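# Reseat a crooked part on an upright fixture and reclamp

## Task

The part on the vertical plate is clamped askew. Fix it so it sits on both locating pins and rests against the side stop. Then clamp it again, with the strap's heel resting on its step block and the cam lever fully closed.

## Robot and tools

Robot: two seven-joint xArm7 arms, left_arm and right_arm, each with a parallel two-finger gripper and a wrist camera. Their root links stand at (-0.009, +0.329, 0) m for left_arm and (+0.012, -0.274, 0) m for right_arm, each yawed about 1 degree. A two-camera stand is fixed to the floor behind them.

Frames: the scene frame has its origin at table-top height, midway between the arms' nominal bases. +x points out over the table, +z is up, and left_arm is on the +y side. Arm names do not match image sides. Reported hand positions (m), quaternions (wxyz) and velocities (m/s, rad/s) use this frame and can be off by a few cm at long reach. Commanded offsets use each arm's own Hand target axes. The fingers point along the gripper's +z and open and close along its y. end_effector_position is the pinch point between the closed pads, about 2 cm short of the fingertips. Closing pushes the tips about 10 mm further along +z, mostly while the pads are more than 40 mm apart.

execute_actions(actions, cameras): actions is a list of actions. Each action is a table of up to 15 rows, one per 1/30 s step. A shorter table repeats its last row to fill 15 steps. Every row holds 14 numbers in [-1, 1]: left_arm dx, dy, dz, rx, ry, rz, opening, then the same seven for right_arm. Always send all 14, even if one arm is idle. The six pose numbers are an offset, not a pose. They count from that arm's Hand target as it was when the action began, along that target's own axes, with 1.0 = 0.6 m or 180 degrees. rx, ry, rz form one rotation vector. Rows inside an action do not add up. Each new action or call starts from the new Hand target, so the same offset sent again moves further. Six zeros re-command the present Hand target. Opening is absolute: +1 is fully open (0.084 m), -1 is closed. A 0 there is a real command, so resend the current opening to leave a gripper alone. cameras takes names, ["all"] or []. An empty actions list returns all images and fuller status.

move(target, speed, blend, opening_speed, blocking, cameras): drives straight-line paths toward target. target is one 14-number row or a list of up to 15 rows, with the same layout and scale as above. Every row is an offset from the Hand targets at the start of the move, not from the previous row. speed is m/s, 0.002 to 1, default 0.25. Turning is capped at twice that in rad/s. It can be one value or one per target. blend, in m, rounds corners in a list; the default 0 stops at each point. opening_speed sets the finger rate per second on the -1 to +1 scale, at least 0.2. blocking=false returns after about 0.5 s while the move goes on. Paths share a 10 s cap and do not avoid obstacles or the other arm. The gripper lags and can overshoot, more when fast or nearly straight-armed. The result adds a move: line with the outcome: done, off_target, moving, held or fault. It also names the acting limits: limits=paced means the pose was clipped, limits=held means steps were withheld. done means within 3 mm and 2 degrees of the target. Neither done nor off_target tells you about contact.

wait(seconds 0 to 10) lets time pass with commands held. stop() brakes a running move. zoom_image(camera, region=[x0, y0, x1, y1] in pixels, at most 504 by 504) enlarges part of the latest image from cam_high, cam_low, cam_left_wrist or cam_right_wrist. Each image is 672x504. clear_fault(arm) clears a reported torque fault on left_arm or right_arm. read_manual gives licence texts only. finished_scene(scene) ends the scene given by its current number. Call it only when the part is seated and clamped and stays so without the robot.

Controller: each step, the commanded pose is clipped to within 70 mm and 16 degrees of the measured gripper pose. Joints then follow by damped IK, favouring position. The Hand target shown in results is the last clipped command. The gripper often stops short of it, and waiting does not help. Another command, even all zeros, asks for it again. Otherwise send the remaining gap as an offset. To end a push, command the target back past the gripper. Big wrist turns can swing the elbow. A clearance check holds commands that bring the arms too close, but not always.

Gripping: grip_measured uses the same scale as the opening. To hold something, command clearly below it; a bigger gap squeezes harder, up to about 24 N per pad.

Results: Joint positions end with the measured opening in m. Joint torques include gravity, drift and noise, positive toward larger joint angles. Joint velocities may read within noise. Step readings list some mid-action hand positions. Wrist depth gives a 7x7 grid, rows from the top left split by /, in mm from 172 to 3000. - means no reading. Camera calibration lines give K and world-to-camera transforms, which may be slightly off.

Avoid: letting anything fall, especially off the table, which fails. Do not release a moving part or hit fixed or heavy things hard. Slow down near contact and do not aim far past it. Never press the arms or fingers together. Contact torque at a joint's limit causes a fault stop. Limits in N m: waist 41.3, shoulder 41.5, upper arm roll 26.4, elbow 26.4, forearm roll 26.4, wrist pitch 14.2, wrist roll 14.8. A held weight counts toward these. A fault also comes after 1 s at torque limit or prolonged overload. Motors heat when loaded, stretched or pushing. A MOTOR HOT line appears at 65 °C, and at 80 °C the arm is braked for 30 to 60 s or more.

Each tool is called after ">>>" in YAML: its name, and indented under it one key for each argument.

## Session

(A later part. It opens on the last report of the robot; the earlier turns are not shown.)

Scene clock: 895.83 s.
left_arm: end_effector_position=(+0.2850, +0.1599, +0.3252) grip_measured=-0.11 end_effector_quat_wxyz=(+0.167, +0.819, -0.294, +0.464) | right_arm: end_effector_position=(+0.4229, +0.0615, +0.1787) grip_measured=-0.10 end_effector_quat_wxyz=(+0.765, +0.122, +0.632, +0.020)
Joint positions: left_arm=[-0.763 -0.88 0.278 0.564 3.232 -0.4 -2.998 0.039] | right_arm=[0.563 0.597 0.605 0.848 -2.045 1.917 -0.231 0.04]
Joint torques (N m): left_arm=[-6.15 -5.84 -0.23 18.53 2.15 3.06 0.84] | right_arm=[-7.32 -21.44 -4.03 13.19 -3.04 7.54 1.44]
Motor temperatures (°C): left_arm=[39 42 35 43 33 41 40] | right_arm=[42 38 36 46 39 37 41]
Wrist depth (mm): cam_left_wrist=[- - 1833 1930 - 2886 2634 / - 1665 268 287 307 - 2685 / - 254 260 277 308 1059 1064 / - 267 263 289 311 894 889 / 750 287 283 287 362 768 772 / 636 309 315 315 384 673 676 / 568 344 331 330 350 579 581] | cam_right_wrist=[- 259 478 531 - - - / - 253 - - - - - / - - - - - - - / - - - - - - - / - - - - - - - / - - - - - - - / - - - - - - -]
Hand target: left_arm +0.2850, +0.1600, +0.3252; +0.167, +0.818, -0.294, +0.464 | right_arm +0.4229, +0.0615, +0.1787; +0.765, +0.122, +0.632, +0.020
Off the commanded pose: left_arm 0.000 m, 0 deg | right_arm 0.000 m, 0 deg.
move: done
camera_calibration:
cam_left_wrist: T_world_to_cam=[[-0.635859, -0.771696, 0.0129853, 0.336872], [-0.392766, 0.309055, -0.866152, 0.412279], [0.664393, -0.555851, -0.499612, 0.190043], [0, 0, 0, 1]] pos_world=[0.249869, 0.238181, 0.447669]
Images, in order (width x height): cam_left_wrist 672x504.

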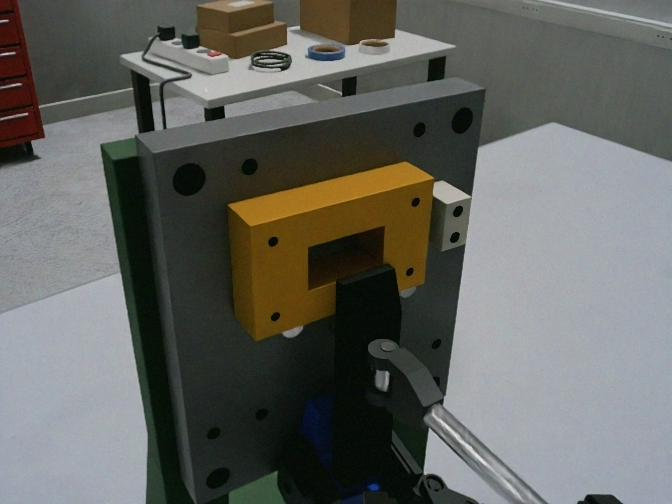

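>>> move:
  target:
    - [0.1977,-0.1568,0.129,-0.0935,-0.2565,0.3238,-1, 0,0,0,0,0,0,-0.3]
    - [0.0977,-0.1568,0.1885,-0.0935,-0.2565,0.3238,-1, 0,0,0,0,0,0,-0.3]
  speed: [0.3,0.12]
  cameras: ["cam_left_wrist"]

Scene clock: 990.17 s.
left_arm: end_effector_position=(+0.4430, +0.1515, +0.3174) grip_measured=-1.00 end_effector_quat_wxyz=(+0.086, -0.656, +0.744, -0.098) | right_arm: end_effector_position=(+0.4229, +0.0615, +0.1787) grip_measured=-0.10 end_effector_quat_wxyz=(+0.765, +0.122, +0.632, +0.020)
Joint positions: left_arm=[-1.024 0.496 1.031 1.833 2.705 -1.302 -1.511 0] | right_arm=[0.563 0.597 0.605 0.848 -2.045 1.917 -0.231 0.04]
Joint torques (N m): left_arm=[-22.24 -19.46 -8.16 13.59 -10.75 0.76 0.23] | right_arm=[-7.24 -20.58 -4.26 13.42 -2.92 7.45 1.37]
Motor temperatures (°C): left_arm=[38 42 35 45 33 35 40] | right_arm=[41 38 36 46 39 37 41]
Wrist depth (mm): cam_left_wrist=[- - - - - 436 423 / - - - - - 435 262 / - - - - - - 254 / - - - - - 429 282 / - - - - - - 245 / - - - - - 434 422 / - - - - 446 437 421] | cam_right_wrist=[- 259 479 530 - - - / - 252 - - - - - / - - - - - - - / - - - - - - - / - - - - - - - / - - - - - - - / - - - - - - -]
Hand target: left_arm +0.4430, +0.1514, +0.3174; +0.086, -0.656, +0.744, -0.098 | right_arm +0.4229, +0.0615, +0.1787; +0.765, +0.122, +0.632, +0.020
Off the commanded pose: left_arm 0.000 m, 0 deg | right_arm 0.000 m, 0 deg.
move: done
camera_calibration:
cam_left_wrist: T_world_to_cam=[[-0.961037, 0.109709, -0.253716, 0.526069], [0.11836, 0.992788, -0.0190401, -0.128645], [0.249797, -0.0483279, -0.967091, 0.331631], [0, 0, 0, 1]] pos_world=[0.437958, 0.0860304, 0.45174]
Images, in order (width x height): cam_left_wrist 672x504.

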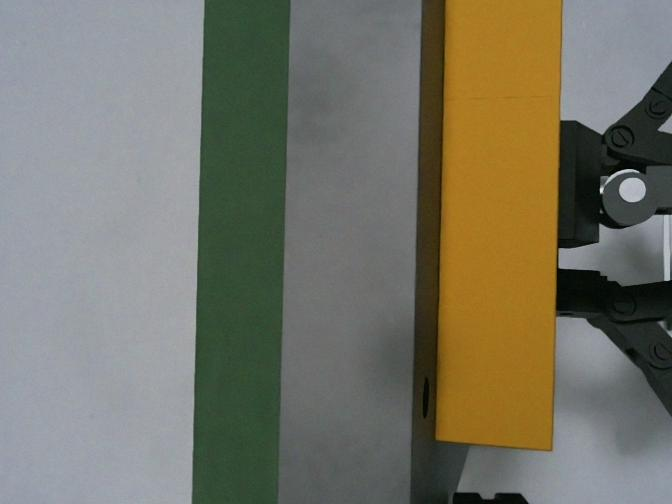

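>>> move:
  target: [-0.0083,0.0058,-0.0015,0,0,0,-1, 0,0,0,0,0,0,-0.3]
  speed: 0.1
  cameras: ["cam_left_wrist"]

>>> zoom_image:
  camera: "cam_left_wrist"
  region: [380, 340, 600, 504]

Scene clock: 1051.20 s.
left_arm: end_effector_position=(+0.4400, +0.1568, +0.3173) grip_measured=-1.00 end_effector_quat_wxyz=(+0.086, -0.656, +0.744, -0.098) | right_arm: end_effector_position=(+0.4229, +0.0615, +0.1787) grip_measured=-0.10 end_effector_quat_wxyz=(+0.765, +0.122, +0.632, +0.020)
Joint positions: left_arm=[-1.038 0.475 1.039 1.805 2.719 -1.291 -1.507 0] | right_arm=[0.563 0.597 0.605 0.848 -2.045 1.917 -0.231 0.04]
Joint torques (N m): left_arm=[-6.05 -29.31 6.66 13.69 2.19 0.85 0.71] | right_arm=[-7.42 -19.98 -4.43 13.26 -2.84 7.33 1.57]
Wrist depth (mm): cam_left_wrist=[- - - - - 436 423 / - - - - - 435 263 / - - - - - - 172 / - - - - - 260 267 / - - - - - 437 246 / - - - - - 435 421 / - - - - 450 436 420] | cam_right_wrist=[- 259 480 531 - - - / - 252 - - - - - / - - - - - - - / - - - - - - - / - - - - - - - / - - - - - - - / - - - - - - -]
Hand target: left_arm +0.4400, +0.1568, +0.3173; +0.086, -0.656, +0.744, -0.098 | right_arm +0.4229, +0.0615, +0.1787; +0.765, +0.122, +0.632, +0.020
Off the commanded pose: left_arm 0.000 m, 0 deg | right_arm 0.000 m, 0 deg.
move: done
camera_calibration:
cam_left_wrist: T_world_to_cam=[[-0.961015, 0.109874, -0.253728, 0.522585], [0.118545, 0.992765, -0.0190933, -0.133605], [0.249794, -0.0484271, -0.967087, 0.332645], [0, 0, 0, 1]] pos_world=[0.434958, 0.0913294, 0.45174]
Images, in order (width x height): cam_left_wrist 672x504.

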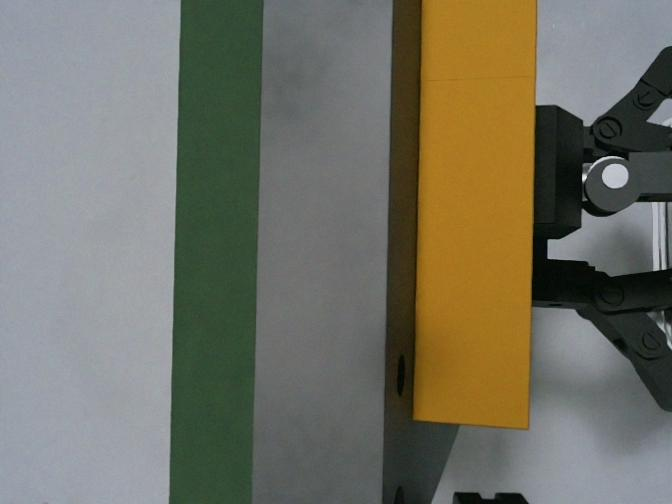

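Scaled by 2.291 from the camera's 672x504 image, which has a finer 960x720 frame.

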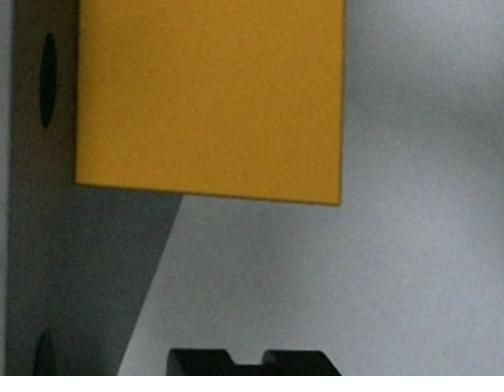

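>>> move:
  target: [0.0333,0,0,0,0,0,-1, 0,0,0,0,0,0,-0.3]
  speed: 0.1
  cameras: ["cam_left_wrist"]

>>> zoom_image:
  camera: "cam_left_wrist"
  region: [380, 340, 600, 504]

Scene clock: 1067.37 s.
left_arm: end_effector_position=(+0.4375, +0.1371, +0.3174) grip_measured=-1.00 end_effector_quat_wxyz=(+0.086, -0.656, +0.744, -0.098) | right_arm: end_effector_position=(+0.4229, +0.0615, +0.1787) grip_measured=-0.10 end_effector_quat_wxyz=(+0.765, +0.122, +0.632, +0.020)
Joint positions: left_arm=[-1.058 0.501 1.033 1.839 2.709 -1.305 -1.547 0] | right_arm=[0.563 0.597 0.605 0.848 -2.045 1.917 -0.231 0.04]
Joint torques (N m): left_arm=[-7.17 -15.11 1.24 23.7 -4.46 0.03 -0.89] | right_arm=[-7.26 -19.69 -4.34 13.24 -2.81 7.44 1.34]
Wrist depth (mm): cam_left_wrist=[- - - - - 440 424 / - - - - - 439 419 / - - - - - 264 260 / - - - - - - - / - - - - - 252 247 / - - - - - 438 245 / - - - - - 436 421] | cam_right_wrist=[- 259 478 528 - - - / - 253 - - - - - / - - - - - - - / - - - - - - - / - - - - - - - / - - - - - - - / - - - - - - -]
Hand target: left_arm +0.4375, +0.1370, +0.3174; +0.086, -0.656, +0.744, -0.098 | right_arm +0.4229, +0.0615, +0.1787; +0.765, +0.122, +0.632, +0.020
Off the commanded pose: left_arm 0.000 m, 0 deg | right_arm 0.000 m, 0 deg.
move: done
camera_calibration:
cam_left_wrist: T_world_to_cam=[[-0.961037, 0.109683, -0.253726, 0.52237], [0.11836, 0.992786, -0.0191426, -0.113652], [0.249796, -0.0484279, -0.967087, 0.332315], [0, 0, 0, 1]] pos_world=[0.432458, 0.0716302, 0.45174]
Images, in order (width x height): cam_left_wrist 672x504.

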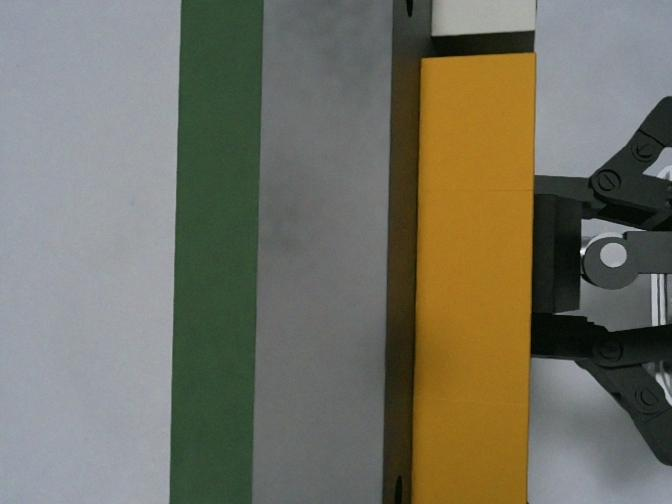

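Scaled by 2.291 from the camera's 672x504 image, which has a finer 960x720 frame.

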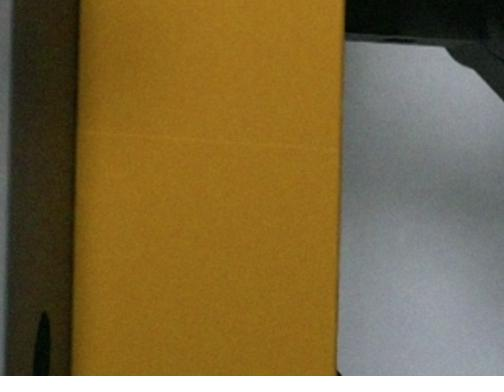

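>>> move:
  target: [0.0125,0,0,0,0,0,-1, 0,0,0,0,0,0,-0.3]
  speed: 0.05
  cameras: ["cam_left_wrist"]

>>> zoom_image:
  camera: "cam_left_wrist"
  region: [370, 0, 672, 226]

Scene clock: 1091.87 s.
left_arm: end_effector_position=(+0.4366, +0.1296, +0.3174) grip_measured=-1.00 end_effector_quat_wxyz=(+0.086, -0.656, +0.744, -0.098) | right_arm: end_effector_position=(+0.4229, +0.0615, +0.1787) grip_measured=-0.10 end_effector_quat_wxyz=(+0.765, +0.122, +0.632, +0.020)
Joint positions: left_arm=[-1.064 0.512 1.03 1.854 2.705 -1.311 -1.562 0] | right_arm=[0.563 0.597 0.605 0.848 -2.045 1.917 -0.231 0.04]
Joint torques (N m): left_arm=[-8.26 -13.78 0.05 23.41 -5.48 0.48 -0.73] | right_arm=[-7.23 -19.26 -4.69 13.32 -2.88 7.34 1.41]
Wrist depth (mm): cam_left_wrist=[- - - - - 438 424 / - - - - - 438 422 / - - - - - 439 262 / - - - - - - 264 / - - - - - - 174 / - - - - - 437 245 / - - - - - 437 420] | cam_right_wrist=[- 259 478 529 - - - / - 253 - - - - - / - - - - - - - / - - - - - - - / - - - - - - - / - - - - - - - / - - - - - - -]
Hand target: left_arm +0.4366, +0.1295, +0.3174; +0.086, -0.656, +0.744, -0.098 | right_arm +0.4229, +0.0615, +0.1787; +0.765, +0.122, +0.632, +0.020
Off the commanded pose: left_arm 0.000 m, 0 deg | right_arm 0.000 m, 0 deg.
move: done
camera_calibration:
cam_left_wrist: T_world_to_cam=[[-0.960996, 0.109774, -0.253845, 0.522357], [0.118451, 0.992776, -0.0191071, -0.106154], [0.249913, -0.0484301, -0.967056, 0.332113], [0, 0, 0, 1]] pos_world=[0.431558, 0.0641298, 0.451741]
Images, in order (width x height): cam_left_wrist 672x504.

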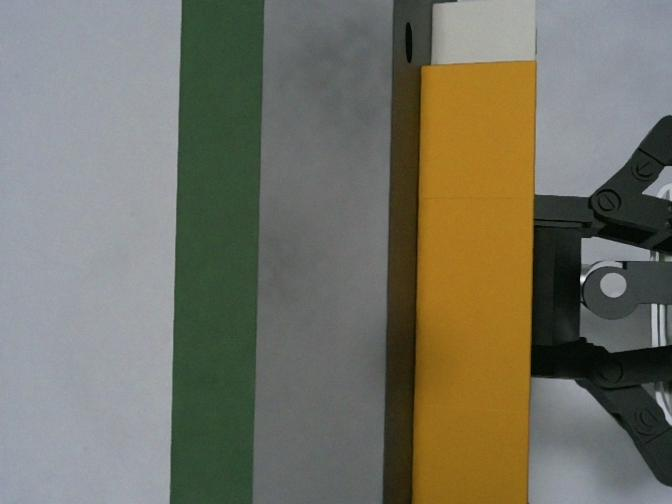

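Scaled by 1.669 from the camera's 672x504 image, which has a finer 960x720 frame.

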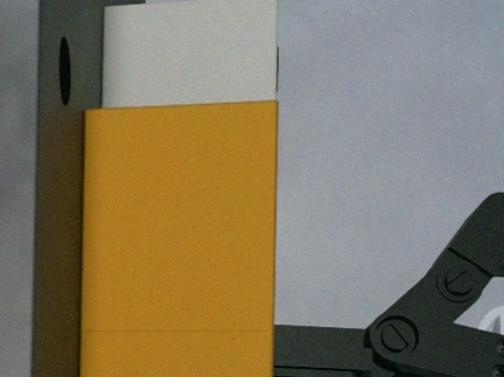

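>>> move:
  target: [0.0025,0,0,0,0,0,-1, 0,0,0,0,0,0,-0.3]
  speed: 0.03
  cameras: ["cam_left_wrist"]

>>> zoom_image:
  camera: "cam_left_wrist"
  region: [370, 0, 672, 226]

Scene clock: 1108.17 s.
left_arm: end_effector_position=(+0.4364, +0.1281, +0.3174) grip_measured=-1.00 end_effector_quat_wxyz=(+0.086, -0.656, +0.744, -0.098) | right_arm: end_effector_position=(+0.4229, +0.0615, +0.1787) grip_measured=-0.10 end_effector_quat_wxyz=(+0.765, +0.122, +0.632, +0.020)
Joint positions: left_arm=[-1.065 0.514 1.03 1.857 2.704 -1.312 -1.565 0] | right_arm=[0.563 0.597 0.605 0.848 -2.045 1.917 -0.231 0.04]
Joint torques (N m): left_arm=[-8.21 -13.82 0.02 23.44 -5.37 0.6 -0.91] | right_arm=[-7.28 -18.28 -4.62 13.66 -2.63 7.43 1.41]
Wrist depth (mm): cam_left_wrist=[- - - - - 440 423 / - - - - - 439 423 / - - - - - 438 262 / - - - - - 256 253 / - - - - - - 174 / - - - - - 437 246 / - - - - - 436 416] | cam_right_wrist=[- 258 481 529 - - - / - 253 - - - - - / - - - - - - - / - - - - - - - / - - - - - - - / - - - - - - - / - - - - - - -]
Hand target: left_arm +0.4364, +0.1280, +0.3174; +0.086, -0.656, +0.744, -0.098 | right_arm +0.4229, +0.0615, +0.1787; +0.765, +0.122, +0.632, +0.020
Off the commanded pose: left_arm 0.000 m, 0 deg | right_arm 0.000 m, 0 deg.
move: done
camera_calibration:
cam_left_wrist: T_world_to_cam=[[-0.960993, 0.109799, -0.253845, 0.522327], [0.118476, 0.992773, -0.0191006, -0.104654], [0.249913, -0.04843, -0.967056, 0.33209], [0, 0, 0, 1]] pos_world=[0.431358, 0.0626297, 0.451741]
Images, in order (width x height): cam_left_wrist 672x504.

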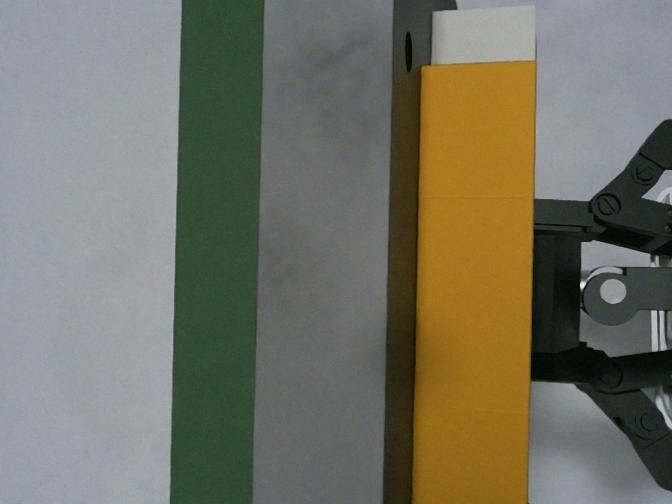

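Scaled by 1.669 from the camera's 672x504 image, which has a finer 960x720 frame.

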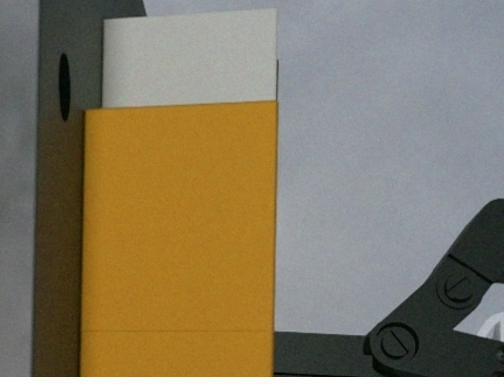

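>>> move:
  target: [0.0025,0,0,0,0,0,-1, 0,0,0,0,0,0,-0.3]
  speed: 0.03
  cameras: ["cam_left_wrist"]

>>> zoom_image:
  camera: "cam_left_wrist"
  region: [370, 0, 672, 226]

Scene clock: 1123.10 s.
left_arm: end_effector_position=(+0.4362, +0.1268, +0.3174) grip_measured=-1.00 end_effector_quat_wxyz=(+0.086, -0.656, +0.744, -0.098) | right_arm: end_effector_position=(+0.4229, +0.0615, +0.1787) grip_measured=-0.10 end_effector_quat_wxyz=(+0.765, +0.122, +0.632, +0.020)
Joint positions: left_arm=[-1.066 0.517 1.029 1.86 2.703 -1.313 -1.568 0] | right_arm=[0.563 0.597 0.605 0.848 -2.045 1.917 -0.231 0.04]
Joint torques (N m): left_arm=[-16.76 -12.23 -5 28.95 -13.33 1.88 -0.82] | right_arm=[-7.34 -17.9 -5.02 13.54 -2.69 7.37 1.39]
Wrist depth (mm): cam_left_wrist=[- - - - - 438 423 / - - - - - 435 423 / - - - - - 438 263 / - - - - - 255 254 / - - - - - - 265 / - - - - - 437 246 / - - - - - 436 -] | cam_right_wrist=[- 260 481 531 - - - / - 253 - - - - - / - - - - - - - / - - - - - - - / - - - - - - - / - - - - - - - / - - - - - - -]
Hand target: left_arm +0.4362, +0.1266, +0.3174; +0.086, -0.656, +0.744, -0.098 | right_arm +0.4229, +0.0615, +0.1787; +0.765, +0.122, +0.632, +0.020
Off the commanded pose: left_arm 0.000 m, 0 deg | right_arm 0.000 m, 0 deg.
move: done
camera_calibration:
cam_left_wrist: T_world_to_cam=[[-0.961074, 0.109438, -0.253693, 0.522362], [0.118047, 0.992828, -0.0189181, -0.103255], [0.249803, -0.0481294, -0.9671, 0.3321], [0, 0, 0, 1]] pos_world=[0.431258, 0.0613321, 0.45174]
Images, in order (width x height): cam_left_wrist 672x504.

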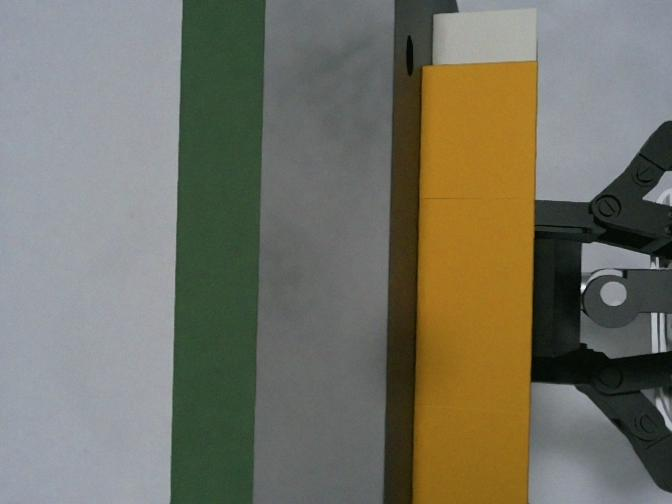

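Scaled by 1.669 from the camera's 672x504 image, which has a finer 960x720 frame.

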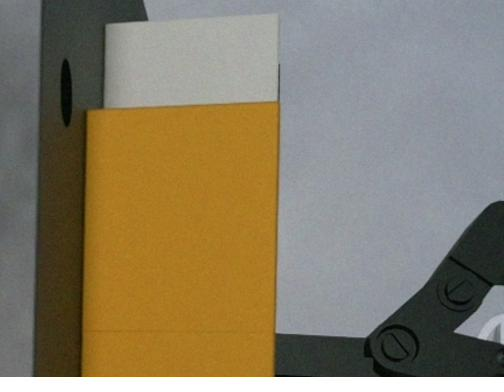

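>>> move:
  target:
    - [-0.0167,0,0,0,0,0,-1, 0,0,0,0,0,0,-0.3]
    - [-0.0167,-0.0345,-0.1288,0,0,0,-1, 0,0,0,0,0,0,-0.3]
    - [0.0638,0.2672,-0.102,0.1726,0.2476,-0.4066,-1, 0,0,0,0,0,0,-0.3]
  blend: [0.005,0.02,0]
  speed: [0.08,0.25,0.35]
  cameras: ["cam_left_wrist"]

>>> zoom_image:
  camera: "cam_left_wrist"
  region: [170, 100, 500, 400]

Scene clock: 1160.80 s.
left_arm: end_effector_position=(+0.2693, +0.1124, +0.3328) grip_measured=-1.00 end_effector_quat_wxyz=(+0.127, +0.848, -0.235, +0.458) | right_arm: end_effector_position=(+0.4229, +0.0615, +0.1787) grip_measured=-0.10 end_effector_quat_wxyz=(+0.765, +0.122, +0.632, +0.020)
Joint positions: left_arm=[-0.68 -0.754 -0.189 0.62 3.548 -0.451 -3.786 0] | right_arm=[0.563 0.597 0.605 0.848 -2.045 1.917 -0.231 0.04]
Joint torques (N m): left_arm=[-6.57 3.24 3.2 28.13 4.14 -1.27 0.65] | right_arm=[-7.38 -17.08 -5 13.71 -2.47 7.31 1.41]
Wrist depth (mm): cam_left_wrist=[- - 1823 1749 1857 - 2874 / - 265 265 285 - - 2793 / - 257 266 277 937 992 1011 / 279 268 262 288 808 849 856 / - 287 278 295 711 740 744 / 622 310 330 299 609 656 657 / 561 343 331 313 568 572 571] | cam_right_wrist=[- 260 480 530 - - - / - 252 - - - - - / - - - - - - - / - - - - - - - / - - - - - - - / - - - - - - - / - - - - - - -]
Hand target: left_arm +0.2693, +0.1124, +0.3328; +0.127, +0.848, -0.235, +0.457 (not the last commanded pose) | right_arm +0.4229, +0.0615, +0.1787; +0.765, +0.122, +0.632, +0.020
Off the commanded pose: left_arm 0.008 m, 13 deg | right_arm 0.000 m, 0 deg.
led back after a hold (left arm): the arm was led back toward your command in small steps, so it may still be short of it.
move: held (left_arm; a check stopped the path); limits=paced,held
pose unreachable (left arm): on one or more control steps of this call, first in action 0 (counted from 0), this arm could not follow its commanded pose, so it was not sent that pose on those steps. It may still have moved: this result reports where it is.
cause: moving toward the commanded pose would bring a part of the arm too close to another arm (a part of this arm just beyond joint 7 (wrist roll) and a part of the right arm just beyond its joint 5 (forearm roll), 16 mm apart when this arm was first held).
camera_calibration:
cam_left_wrist: T_world_to_cam=[[-0.512901, -0.858351, 0.0128786, 0.266723], [-0.465455, 0.265461, -0.844323, 0.444686], [0.721307, -0.439048, -0.535679, 0.161396], [0, 0, 0, 1]] pos_world=[0.227368, 0.181756, 0.45848]
Images, in order (width x height): cam_left_wrist 672x504.

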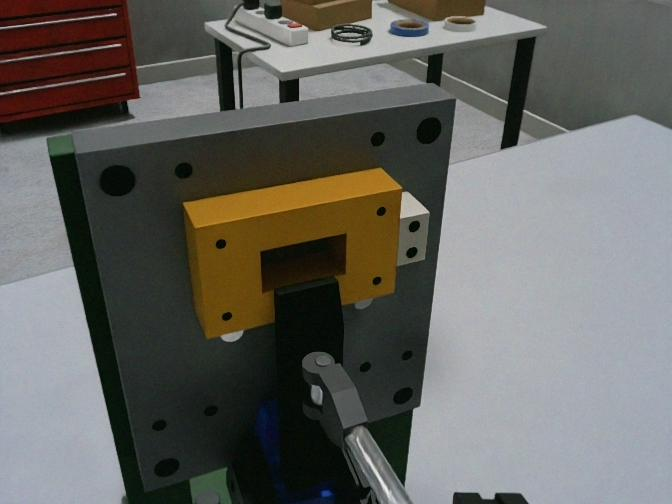

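Scaled by 1.527 from the camera's 672x504 image, which has a finer 960x720 frame.

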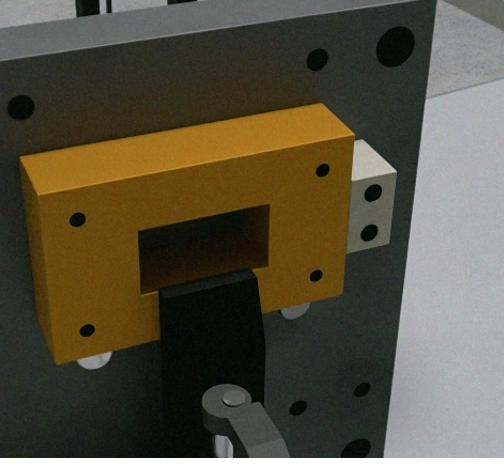

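>>> move:
  target:
    - [0.0722,0.02,0.0142,0.0788,-0.3128,-0.1153,-0.1, 0,0,0,0,0,0,-0.3]
    - [-0.0035,0.02,0.0638,0.0788,-0.3128,-0.1153,-0.1, 0,0,0,0,0,0,-0.3]
  blend: [0.02,0]
  speed: 0.25
  cameras: ["cam_left_wrist"]

Scene clock: 1207.00 s.
left_arm: end_effector_position=(+0.2895, +0.0862, +0.3101) grip_measured=-0.11 end_effector_quat_wxyz=(-0.022, +0.998, -0.061, +0.002) | right_arm: end_effector_position=(+0.4229, +0.0615, +0.1787) grip_measured=-0.10 end_effector_quat_wxyz=(+0.765, +0.122, +0.632, +0.020)
Joint positions: left_arm=[-0.704 0.222 0.021 1.622 3.174 -1.424 -3.728 0.039] | right_arm=[0.563 0.597 0.605 0.848 -2.045 1.917 -0.231 0.04]
Joint torques (N m): left_arm=[5.45 -30.25 1.73 15.12 -2.03 0.21 -0.93] | right_arm=[-7.24 -16.42 -5.41 13.39 -2.43 7.23 1.35]
Wrist depth (mm): cam_left_wrist=[450 448 446 260 173 261 436 / 449 450 446 254 174 437 436 / 451 448 258 256 293 276 437 / 451 448 261 243 246 256 437 / 450 448 447 248 251 261 436 / 451 447 445 254 184 438 436 / 449 447 446 259 178 436 435] | cam_right_wrist=[- 259 479 530 - - - / - 252 - - - - - / - - - - - - - / - - - - - - - / - - - - - - - / - - - - - - - / - - - - - - -]
Hand target: left_arm +0.2895, +0.0862, +0.3100; -0.022, +0.998, -0.061, +0.002 | right_arm +0.4229, +0.0615, +0.1787; +0.765, +0.122, +0.632, +0.020
Off the commanded pose: left_arm 0.000 m, 0 deg | right_arm 0.000 m, 0 deg.
move: done
camera_calibration:
cam_left_wrist: T_world_to_cam=[[-0.110525, -0.993111, -0.0389192, 0.16611], [-0.993646, 0.111252, -0.017023, 0.351569], [0.0212355, 0.0367904, -0.999097, 0.428474], [0, 0, 0, 1]] pos_world=[0.358596, 0.110089, 0.440537]
Images, in order (width x height): cam_left_wrist 672x504.

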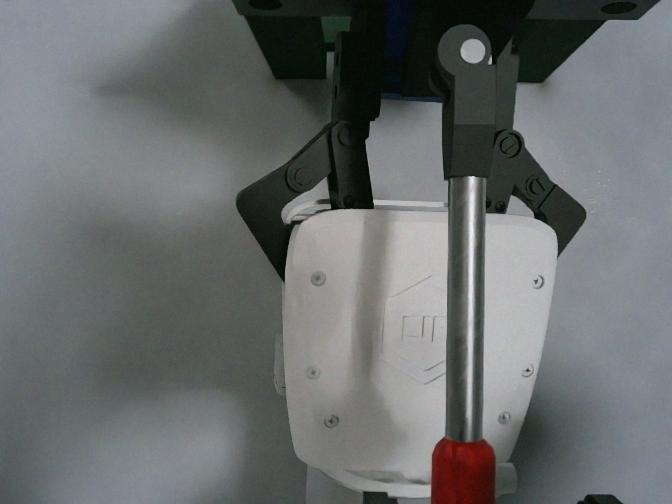

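>>> move:
  target:
    - [-0.0017,-0.004,0.0762,0,0,0,-0.1, 0,0,0,0,0,0,-0.3]
    - [-0.0017,-0.004,0.0762,0,0,0,-0.75, 0,0,0,0,0,0,-0.3]
  speed: 0.15
  cameras: ["cam_left_wrist"]

Scene clock: 1237.50 s.
left_arm: end_effector_position=(+0.2891, +0.0907, +0.2645) grip_measured=-0.62 end_effector_quat_wxyz=(-0.022, +0.998, -0.061, +0.002) | right_arm: end_effector_position=(+0.4229, +0.0615, +0.1787) grip_measured=-0.10 end_effector_quat_wxyz=(+0.765, +0.122, +0.632, +0.020)
Joint positions: left_arm=[-0.7 0.213 0.024 1.48 3.175 -1.29 -3.725 0.017] | right_arm=[0.563 0.597 0.605 0.848 -2.045 1.917 -0.231 0.04]
Joint torques (N m): left_arm=[4.76 -27.71 1.52 15.3 0.17 -1.32 -0.31] | right_arm=[-7.58 -16.04 -5.43 13.58 -2.26 7.16 1.38]
Wrist depth (mm): cam_left_wrist=[405 402 400 206 - 313 391 / 404 401 401 208 396 216 392 / 403 402 211 207 396 217 390 / 404 403 - 196 200 207 391 / 404 400 - 200 206 211 390 / 403 401 - 206 209 216 390 / 403 401 - 211 214 226 391] | cam_right_wrist=[- 259 479 528 - - - / - 253 - - - - - / - - - - - - - / - - - - - - - / - - - - - - - / - - - - - - - / - - - - - - -]
Hand target: left_arm +0.2891, +0.0907, +0.2645; -0.022, +0.998, -0.061, +0.002 | right_arm +0.4229, +0.0615, +0.1787; +0.765, +0.122, +0.632, +0.020
Off the commanded pose: left_arm 0.000 m, 0 deg | right_arm 0.000 m, 0 deg.
move: done
camera_calibration:
cam_left_wrist: T_world_to_cam=[[-0.110621, -0.993104, -0.0388314, 0.168748], [-0.993634, 0.111349, -0.0171294, 0.349823], [0.0213352, 0.0366894, -0.999099, 0.382737], [0, 0, 0, 1]] pos_world=[0.358097, 0.114589, 0.394937]
Images, in order (width x height): cam_left_wrist 672x504.

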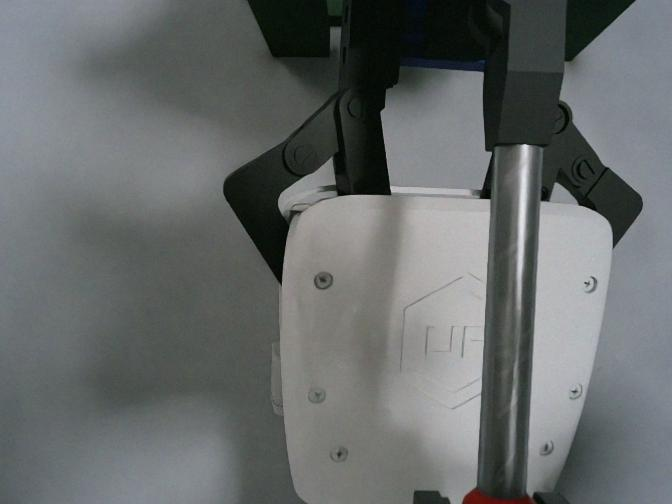

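>>> move:
  target:
    - [0.0058,-0.0502,0.0023,0.0288,0.0075,0.083,-0.75, 0,0,0,0,0,0,-0.3]
    - [0.0248,-0.097,0.0047,0.0532,0.0216,0.1654,-0.75, 0,0,0,0,0,0,-0.3]
    - [0.0553,-0.1377,0.0065,0.0709,0.0403,0.2472,-0.75, 0,0,0,0,0,0,-0.3]
    - [0.0955,-0.1697,0.0082,0.0805,0.0611,0.3287,-0.75, 0,0,0,0,0,0,-0.3]
  blend: [0.005,0.005,0.005,0]
  speed: 0.1
  cameras: ["cam_left_wrist"]

Scene clock: 1289.67 s.
left_arm: end_effector_position=(+0.3584, +0.1848, +0.2640) grip_measured=-0.62 end_effector_quat_wxyz=(-0.134, +0.823, -0.545, +0.089) | right_arm: end_effector_position=(+0.4229, +0.0615, +0.1787) grip_measured=-0.10 end_effector_quat_wxyz=(+0.765, +0.122, +0.632, +0.020)
Joint positions: left_arm=[-0.579 0.052 0.031 1.276 3.445 -1.057 -2.669 0.017] | right_arm=[0.563 0.597 0.605 0.848 -2.045 1.917 -0.231 0.04]
Joint torques (N m): left_arm=[17.04 -27.6 12.5 15.34 9.67 -1.44 0.51] | right_arm=[-7.63 -16.33 -5.66 13.75 -2.22 7.2 1.24]
Wrist depth (mm): cam_left_wrist=[- - - 179 - 212 205 / - - - 198 - - 191 / - - 192 223 - 202 186 / 490 463 444 416 - 207 185 / 490 462 443 419 - 205 184 / 489 460 442 419 409 386 372 / 487 460 443 419 408 385 372] | cam_right_wrist=[- 260 479 528 - - - / - 252 - - - - - / - - - - - - - / - - - - - - - / - - - - - - - / - - - - - - - / - - - - - - -]
Hand target: left_arm +0.3584, +0.1849, +0.2640; -0.134, +0.823, -0.545, +0.089 | right_arm +0.4229, +0.0615, +0.1787; +0.765, +0.122, +0.632, +0.020
Off the commanded pose: left_arm 0.000 m, 0 deg | right_arm 0.000 m, 0 deg.
move: done
camera_calibration:
cam_left_wrist: T_world_to_cam=[[-0.869507, -0.381687, -0.313486, 0.501336], [-0.395935, 0.918069, -0.0196089, 0.0455678], [0.295286, 0.10707, -0.94939, 0.253098], [0, 0, 0, 1]] pos_world=[0.37922, 0.12242, 0.398344]
Images, in order (width x height): cam_left_wrist 672x504.

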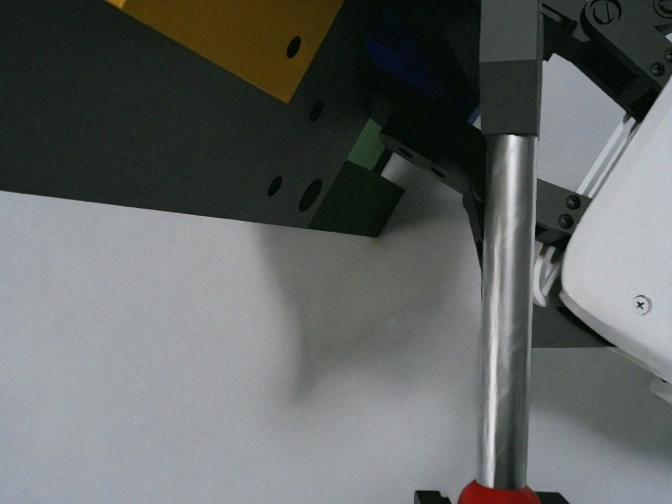

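>>> move:
  target:
    - [0.0073,-0.0482,0.0162,0.0072,0.0274,0.0787,-0.75, 0,0,0,0,0,0,-0.3]
    - [0.0272,-0.0948,0.0318,0.0073,0.0548,0.1574,-0.75, 0,0,0,0,0,0,-0.3]
  blend: [0.005,0]
  speed: 0.08
  cameras: ["cam_left_wrist"]

Scene clock: 1320.63 s.
left_arm: end_effector_position=(+0.4199, +0.1932, +0.2641) grip_measured=-0.62 end_effector_quat_wxyz=(+0.114, -0.653, +0.738, -0.130) | right_arm: end_effector_position=(+0.4229, +0.0615, +0.1787) grip_measured=-0.10 end_effector_quat_wxyz=(+0.765, +0.122, +0.632, +0.020)
Joint positions: left_arm=[-0.415 0.121 0.085 1.395 3.225 -0.937 -1.84 0.017] | right_arm=[0.563 0.597 0.605 0.848 -2.045 1.917 -0.231 0.04]
Joint torques (N m): left_arm=[10.25 -15.86 6 42.16 2.43 10.26 0.26] | right_arm=[-7.92 -16.64 -5.51 13.63 -2.12 7.11 1.34]
Wrist depth (mm): cam_left_wrist=[- - - - - 214 223 / - - - - - 387 - / - - - - - 201 197 / - - - 186 394 - 195 / - - - - 343 391 363 / - 467 447 424 411 385 371 / 498 466 446 422 411 384 370] | cam_right_wrist=[- 260 478 529 - - - / - 252 - - - - - / - - - - - - - / - - - - - - - / - - - - - - - / - - - - - - - / - - - - - - -]
Hand target: left_arm +0.4200, +0.1933, +0.2641; +0.114, -0.653, +0.738, -0.130 | right_arm +0.4229, +0.0615, +0.1787; +0.765, +0.122, +0.632, +0.020
Off the commanded pose: left_arm 0.000 m, 0 deg | right_arm 0.000 m, 0 deg.
move: done
camera_calibration:
cam_left_wrist: T_world_to_cam=[[-0.936254, 0.10342, -0.335756, 0.498185], [0.116617, 0.992989, -0.0193267, -0.167596], [0.331404, -0.0572497, -0.941751, 0.248612], [0, 0, 0, 1]] pos_world=[0.403582, 0.129132, 0.398161]
Images, in order (width x height): cam_left_wrist 672x504.

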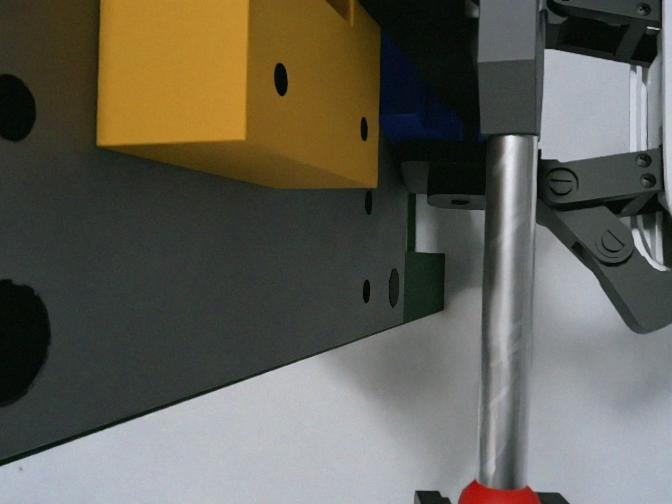

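>>> move:
  target:
    - [0,0,0,0,0,0,0.2, 0,0,0,0,0,0,-0.3]
    - [0,0,-0.1068,0,0,0,0.2, 0,0,0,0,0,0,-0.3]
  speed: 0.15
  cameras: ["cam_left_wrist"]

Scene clock: 1344.80 s.
left_arm: end_effector_position=(+0.3984, +0.1960, +0.3242) grip_measured=+0.19 end_effector_quat_wxyz=(+0.114, -0.653, +0.738, -0.130) | right_arm: end_effector_position=(+0.4229, +0.0615, +0.1787) grip_measured=-0.10 end_effector_quat_wxyz=(+0.765, +0.122, +0.632, +0.020)
Joint positions: left_arm=[-0.425 0.048 0.078 1.477 3.23 -1.093 -1.844 0.052] | right_arm=[0.563 0.597 0.605 0.848 -2.045 1.917 -0.231 0.04]
Joint torques (N m): left_arm=[-6.11 -27.03 -2.01 25.71 2.76 -2.83 -0.97] | right_arm=[-8.03 -16.59 -5.39 13.66 -2.22 7.12 1.29]
Motor temperatures (°C): left_arm=[38 42 37 55 33 39 39] | right_arm=[41 38 36 49 38 37 41]
Wrist depth (mm): cam_left_wrist=[- - - 175 193 276 254 / - - - 186 192 293 247 / - - - 187 198 260 240 / - - 186 240 418 261 243 / - - 187 242 367 439 424 / 569 542 511 482 456 444 423 / 578 543 516 481 455 444 422] | cam_right_wrist=[- 260 479 530 - - - / - 252 - - - - - / - - - - - - - / - - - - - - - / - - - - - - - / - - - - - - - / - - - - - - -]
Hand target: left_arm +0.3983, +0.1960, +0.3243; +0.114, -0.653, +0.738, -0.130 | right_arm +0.4229, +0.0615, +0.1787; +0.765, +0.122, +0.632, +0.020
Off the commanded pose: left_arm 0.000 m, 0 deg | right_arm 0.000 m, 0 deg.
move: done
camera_calibration:
cam_left_wrist: T_world_to_cam=[[-0.93616, 0.103278, -0.336061, 0.498102], [0.116524, 0.992998, -0.0194309, -0.166624], [0.331701, -0.0573497, -0.94164, 0.312441], [0, 0, 0, 1]] pos_world=[0.382082, 0.131932, 0.458362]
Images, in order (width x height): cam_left_wrist 672x504.

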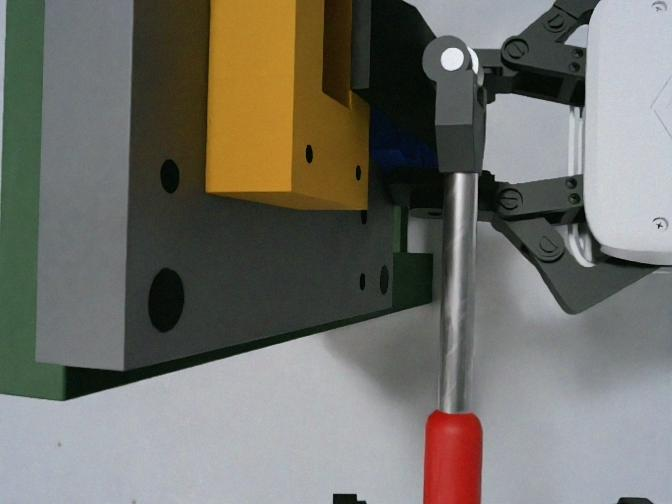

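>>> move:
  target:
    - [0,0,-0.05,0,0,0,0.2, 0,0,0,0,0,0,0.7]
    - [0,0,-0.1,0,0,0,0.2, 0,0,-0.16,0,0,0,0.7]
  speed: 0.12
  opening_speed: 1.0
  cameras: ["cam_left_wrist","cam_right_wrist"]

Scene clock: 1366.87 s.
left_arm: end_effector_position=(+0.3781, +0.1985, +0.3807) grip_measured=+0.19 end_effector_quat_wxyz=(+0.114, -0.653, +0.738, -0.130) | right_arm: end_effector_position=(+0.3296, +0.0769, +0.1623) grip_measured=+0.70 end_effector_quat_wxyz=(+0.765, +0.122, +0.632, +0.020)
Joint positions: left_arm=[-0.433 0.01 0.071 1.596 3.233 -1.25 -1.845 0.052] | right_arm=[0.714 0.681 0.706 0.836 -1.848 2.108 -0.155 0.073]
Joint torques (N m): left_arm=[-6.14 -25.48 -1.85 25.26 2.53 -2.85 -0.46] | right_arm=[7.85 -11.55 6.31 9.12 0.77 5.06 2.23]
Wrist depth (mm): cam_left_wrist=[- 188 204 238 524 504 479 / - 188 203 237 482 503 470 / - 188 203 240 357 501 474 / - 188 213 295 514 499 309 / - 188 221 328 514 501 477 / 650 614 581 543 513 500 474 / 647 607 581 540 513 498 474] | cam_right_wrist=[254 242 294 325 314 244 - / - 245 730 - - 248 - / - 249 - - - 251 - / - 254 - - - 257 - / - 260 - - - 261 - / - 264 265 - 225 245 - / - - 251 246 220 248 271]
Hand target: left_arm +0.3781, +0.1985, +0.3807; +0.114, -0.653, +0.738, -0.130 | right_arm +0.3296, +0.0770, +0.1623; +0.765, +0.122, +0.632, +0.020
Off the commanded pose: left_arm 0.000 m, 0 deg | right_arm 0.000 m, 0 deg.
move: done
camera_calibration:
cam_left_wrist: T_world_to_cam=[[-0.93616, 0.103278, -0.336061, 0.497827], [0.116524, 0.992998, -0.0194309, -0.165643], [0.331701, -0.0573497, -0.94164, 0.372521], [0, 0, 0, 1]] pos_world=[0.361782, 0.134432, 0.514862]
cam_right_wrist: T_world_to_cam=[[0.107887, 0.97021, 0.216917, -0.123256], [-0.191682, -0.193796, 0.962133, -0.0117152], [0.975509, -0.145381, 0.165064, -0.210885], [0, 0, 0, 1]] pos_world=[0.216773, 0.0866554, 0.0728175]
Images, in order (width x height): cam_left_wrist 672x504, cam_right_wrist 672x504.

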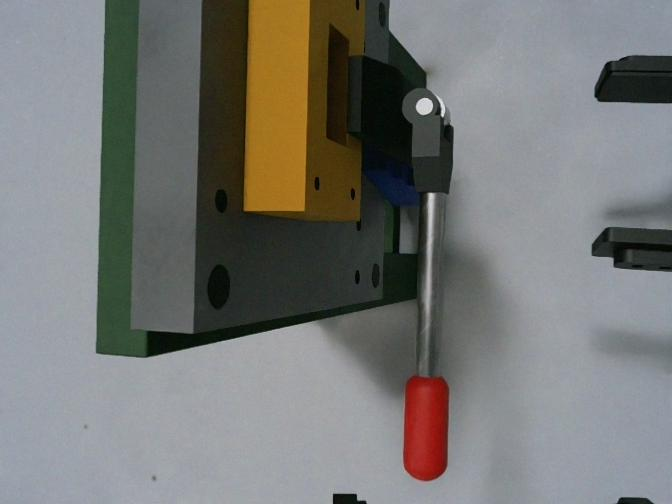

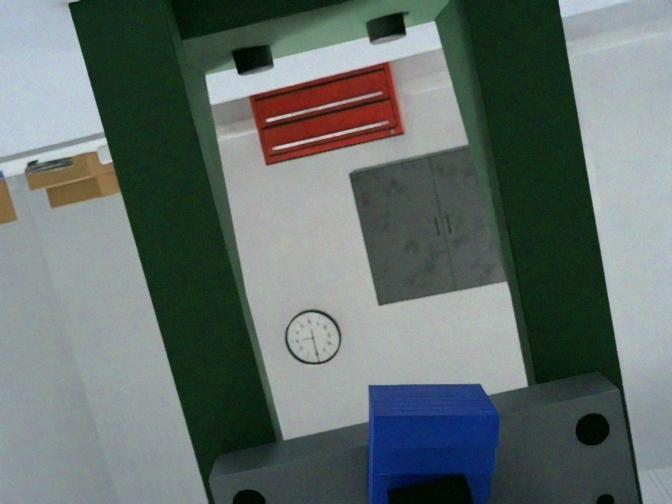

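>>> move:
  target: [0,0,0,0,0,0,0.2, -0.1215,-0.0628,-0.2408,0.0885,0.0679,0.9294,0.7]
  speed: 0.5
  cameras: ["cam_right_wrist"]

>>> zoom_image:
  camera: "cam_right_wrist"
  region: [230, 60, 530, 300]

Scene clock: 1388.40 s.
left_arm: end_effector_position=(+0.3781, +0.1985, +0.3807) grip_measured=+0.19 end_effector_quat_wxyz=(+0.114, -0.653, +0.738, -0.130) | right_arm: end_effector_position=(+0.1699, +0.0503, +0.1998) grip_measured=+0.70 end_effector_quat_wxyz=(+0.000, +0.707, +0.000, +0.707)
Joint positions: left_arm=[-0.433 0.01 0.071 1.596 3.233 -1.25 -1.845 0.052] | right_arm=[0.694 0.393 1.192 0.592 -1.425 2.022 2.793 0.073]
Joint torques (N m): left_arm=[-6 -24.76 -1.96 25.13 1.08 -2.85 0.09] | right_arm=[7.83 -4.01 2.34 10 0.9 4.71 2.19]
Motor temperatures (°C): left_arm=[38 42 36 49 33 36 39] | right_arm=[41 38 36 45 38 36 41]
Wrist depth (mm): cam_left_wrist=[- 189 204 238 524 503 477 / - 189 204 237 481 501 476 / - 188 203 240 357 501 477 / - 187 212 295 512 502 475 / - 187 222 328 513 500 475 / 650 609 579 542 514 499 475 / 649 609 581 540 513 501 475] | cam_right_wrist=[301 364 - - - - - / - - - - - - - / - - 413 388 384 - - / - - 410 375 397 - - / - - 412 405 399 - 1968 / - - 412 384 399 1818 1694 / 902 893 432 803 421 788 870]
Hand target: left_arm +0.3781, +0.1985, +0.3807; +0.114, -0.653, +0.738, -0.130 | right_arm +0.1699, +0.0503, +0.1998; +0.000, +0.707, +0.000, +0.707
Off the commanded pose: left_arm 0.000 m, 0 deg | right_arm 0.000 m, 0 deg.
move: done
camera_calibration:
cam_right_wrist: T_world_to_cam=[[-0.014554, -0.999861, -0.00811281, 0.0765489], [0.00905603, 0.00798152, -0.999927, 0.264152], [0.999853, -0.0146264, 0.00893861, -0.0447099], [0, 0, 0, 1]] pos_world=[0.0434252, 0.073776, 0.265153]
Images, in order (width x height): cam_right_wrist 672x504.

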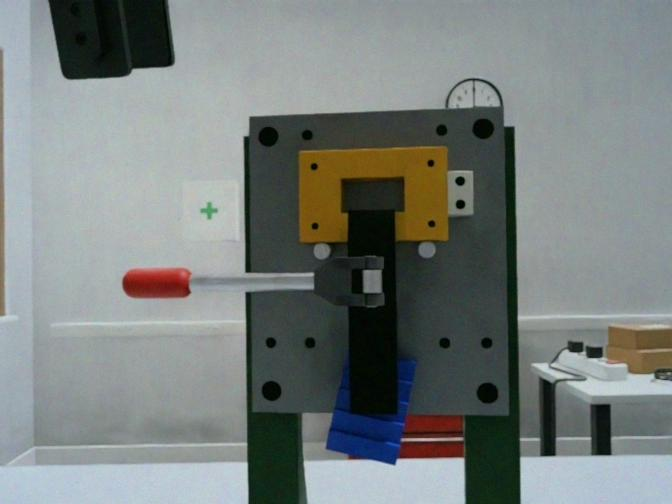

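Scaled by 1.680 from the camera's 672x504 image, which has a finer 960x720 frame.

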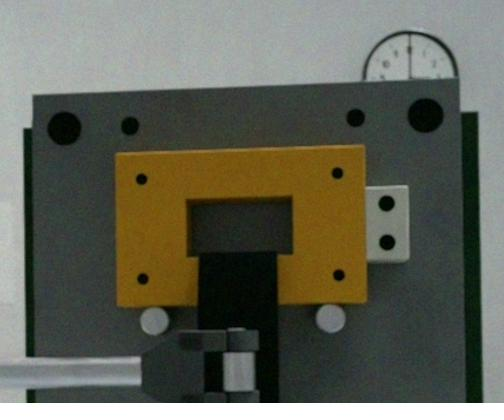

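>>> zoom_image:
  camera: "cam_right_wrist"
  region: [300, 220, 480, 480]

>>> zoom_image:
  camera: "cam_right_wrist"
  region: [290, 140, 490, 270]

Scaled by 1.938 from the camera's 672x504 image, which has a finer 960x720 frame.

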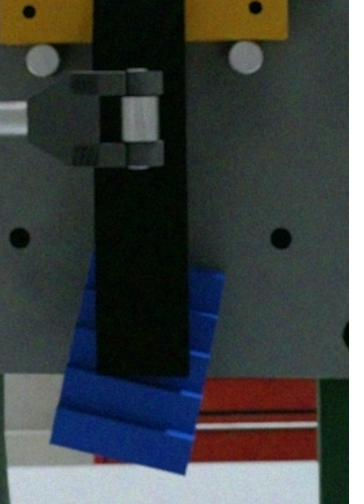

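Scaled by 2.520 from the camera's 672x504 image, which has a finer 960x720 frame.

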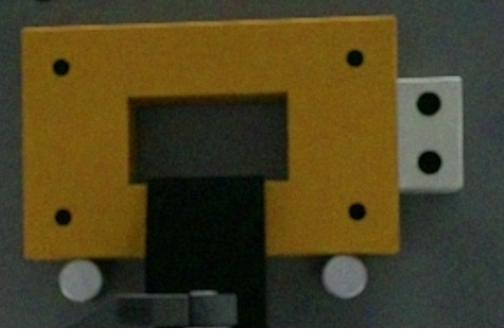

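>>> finished_scene:
  scene: 1

The scene is finished: the task was done.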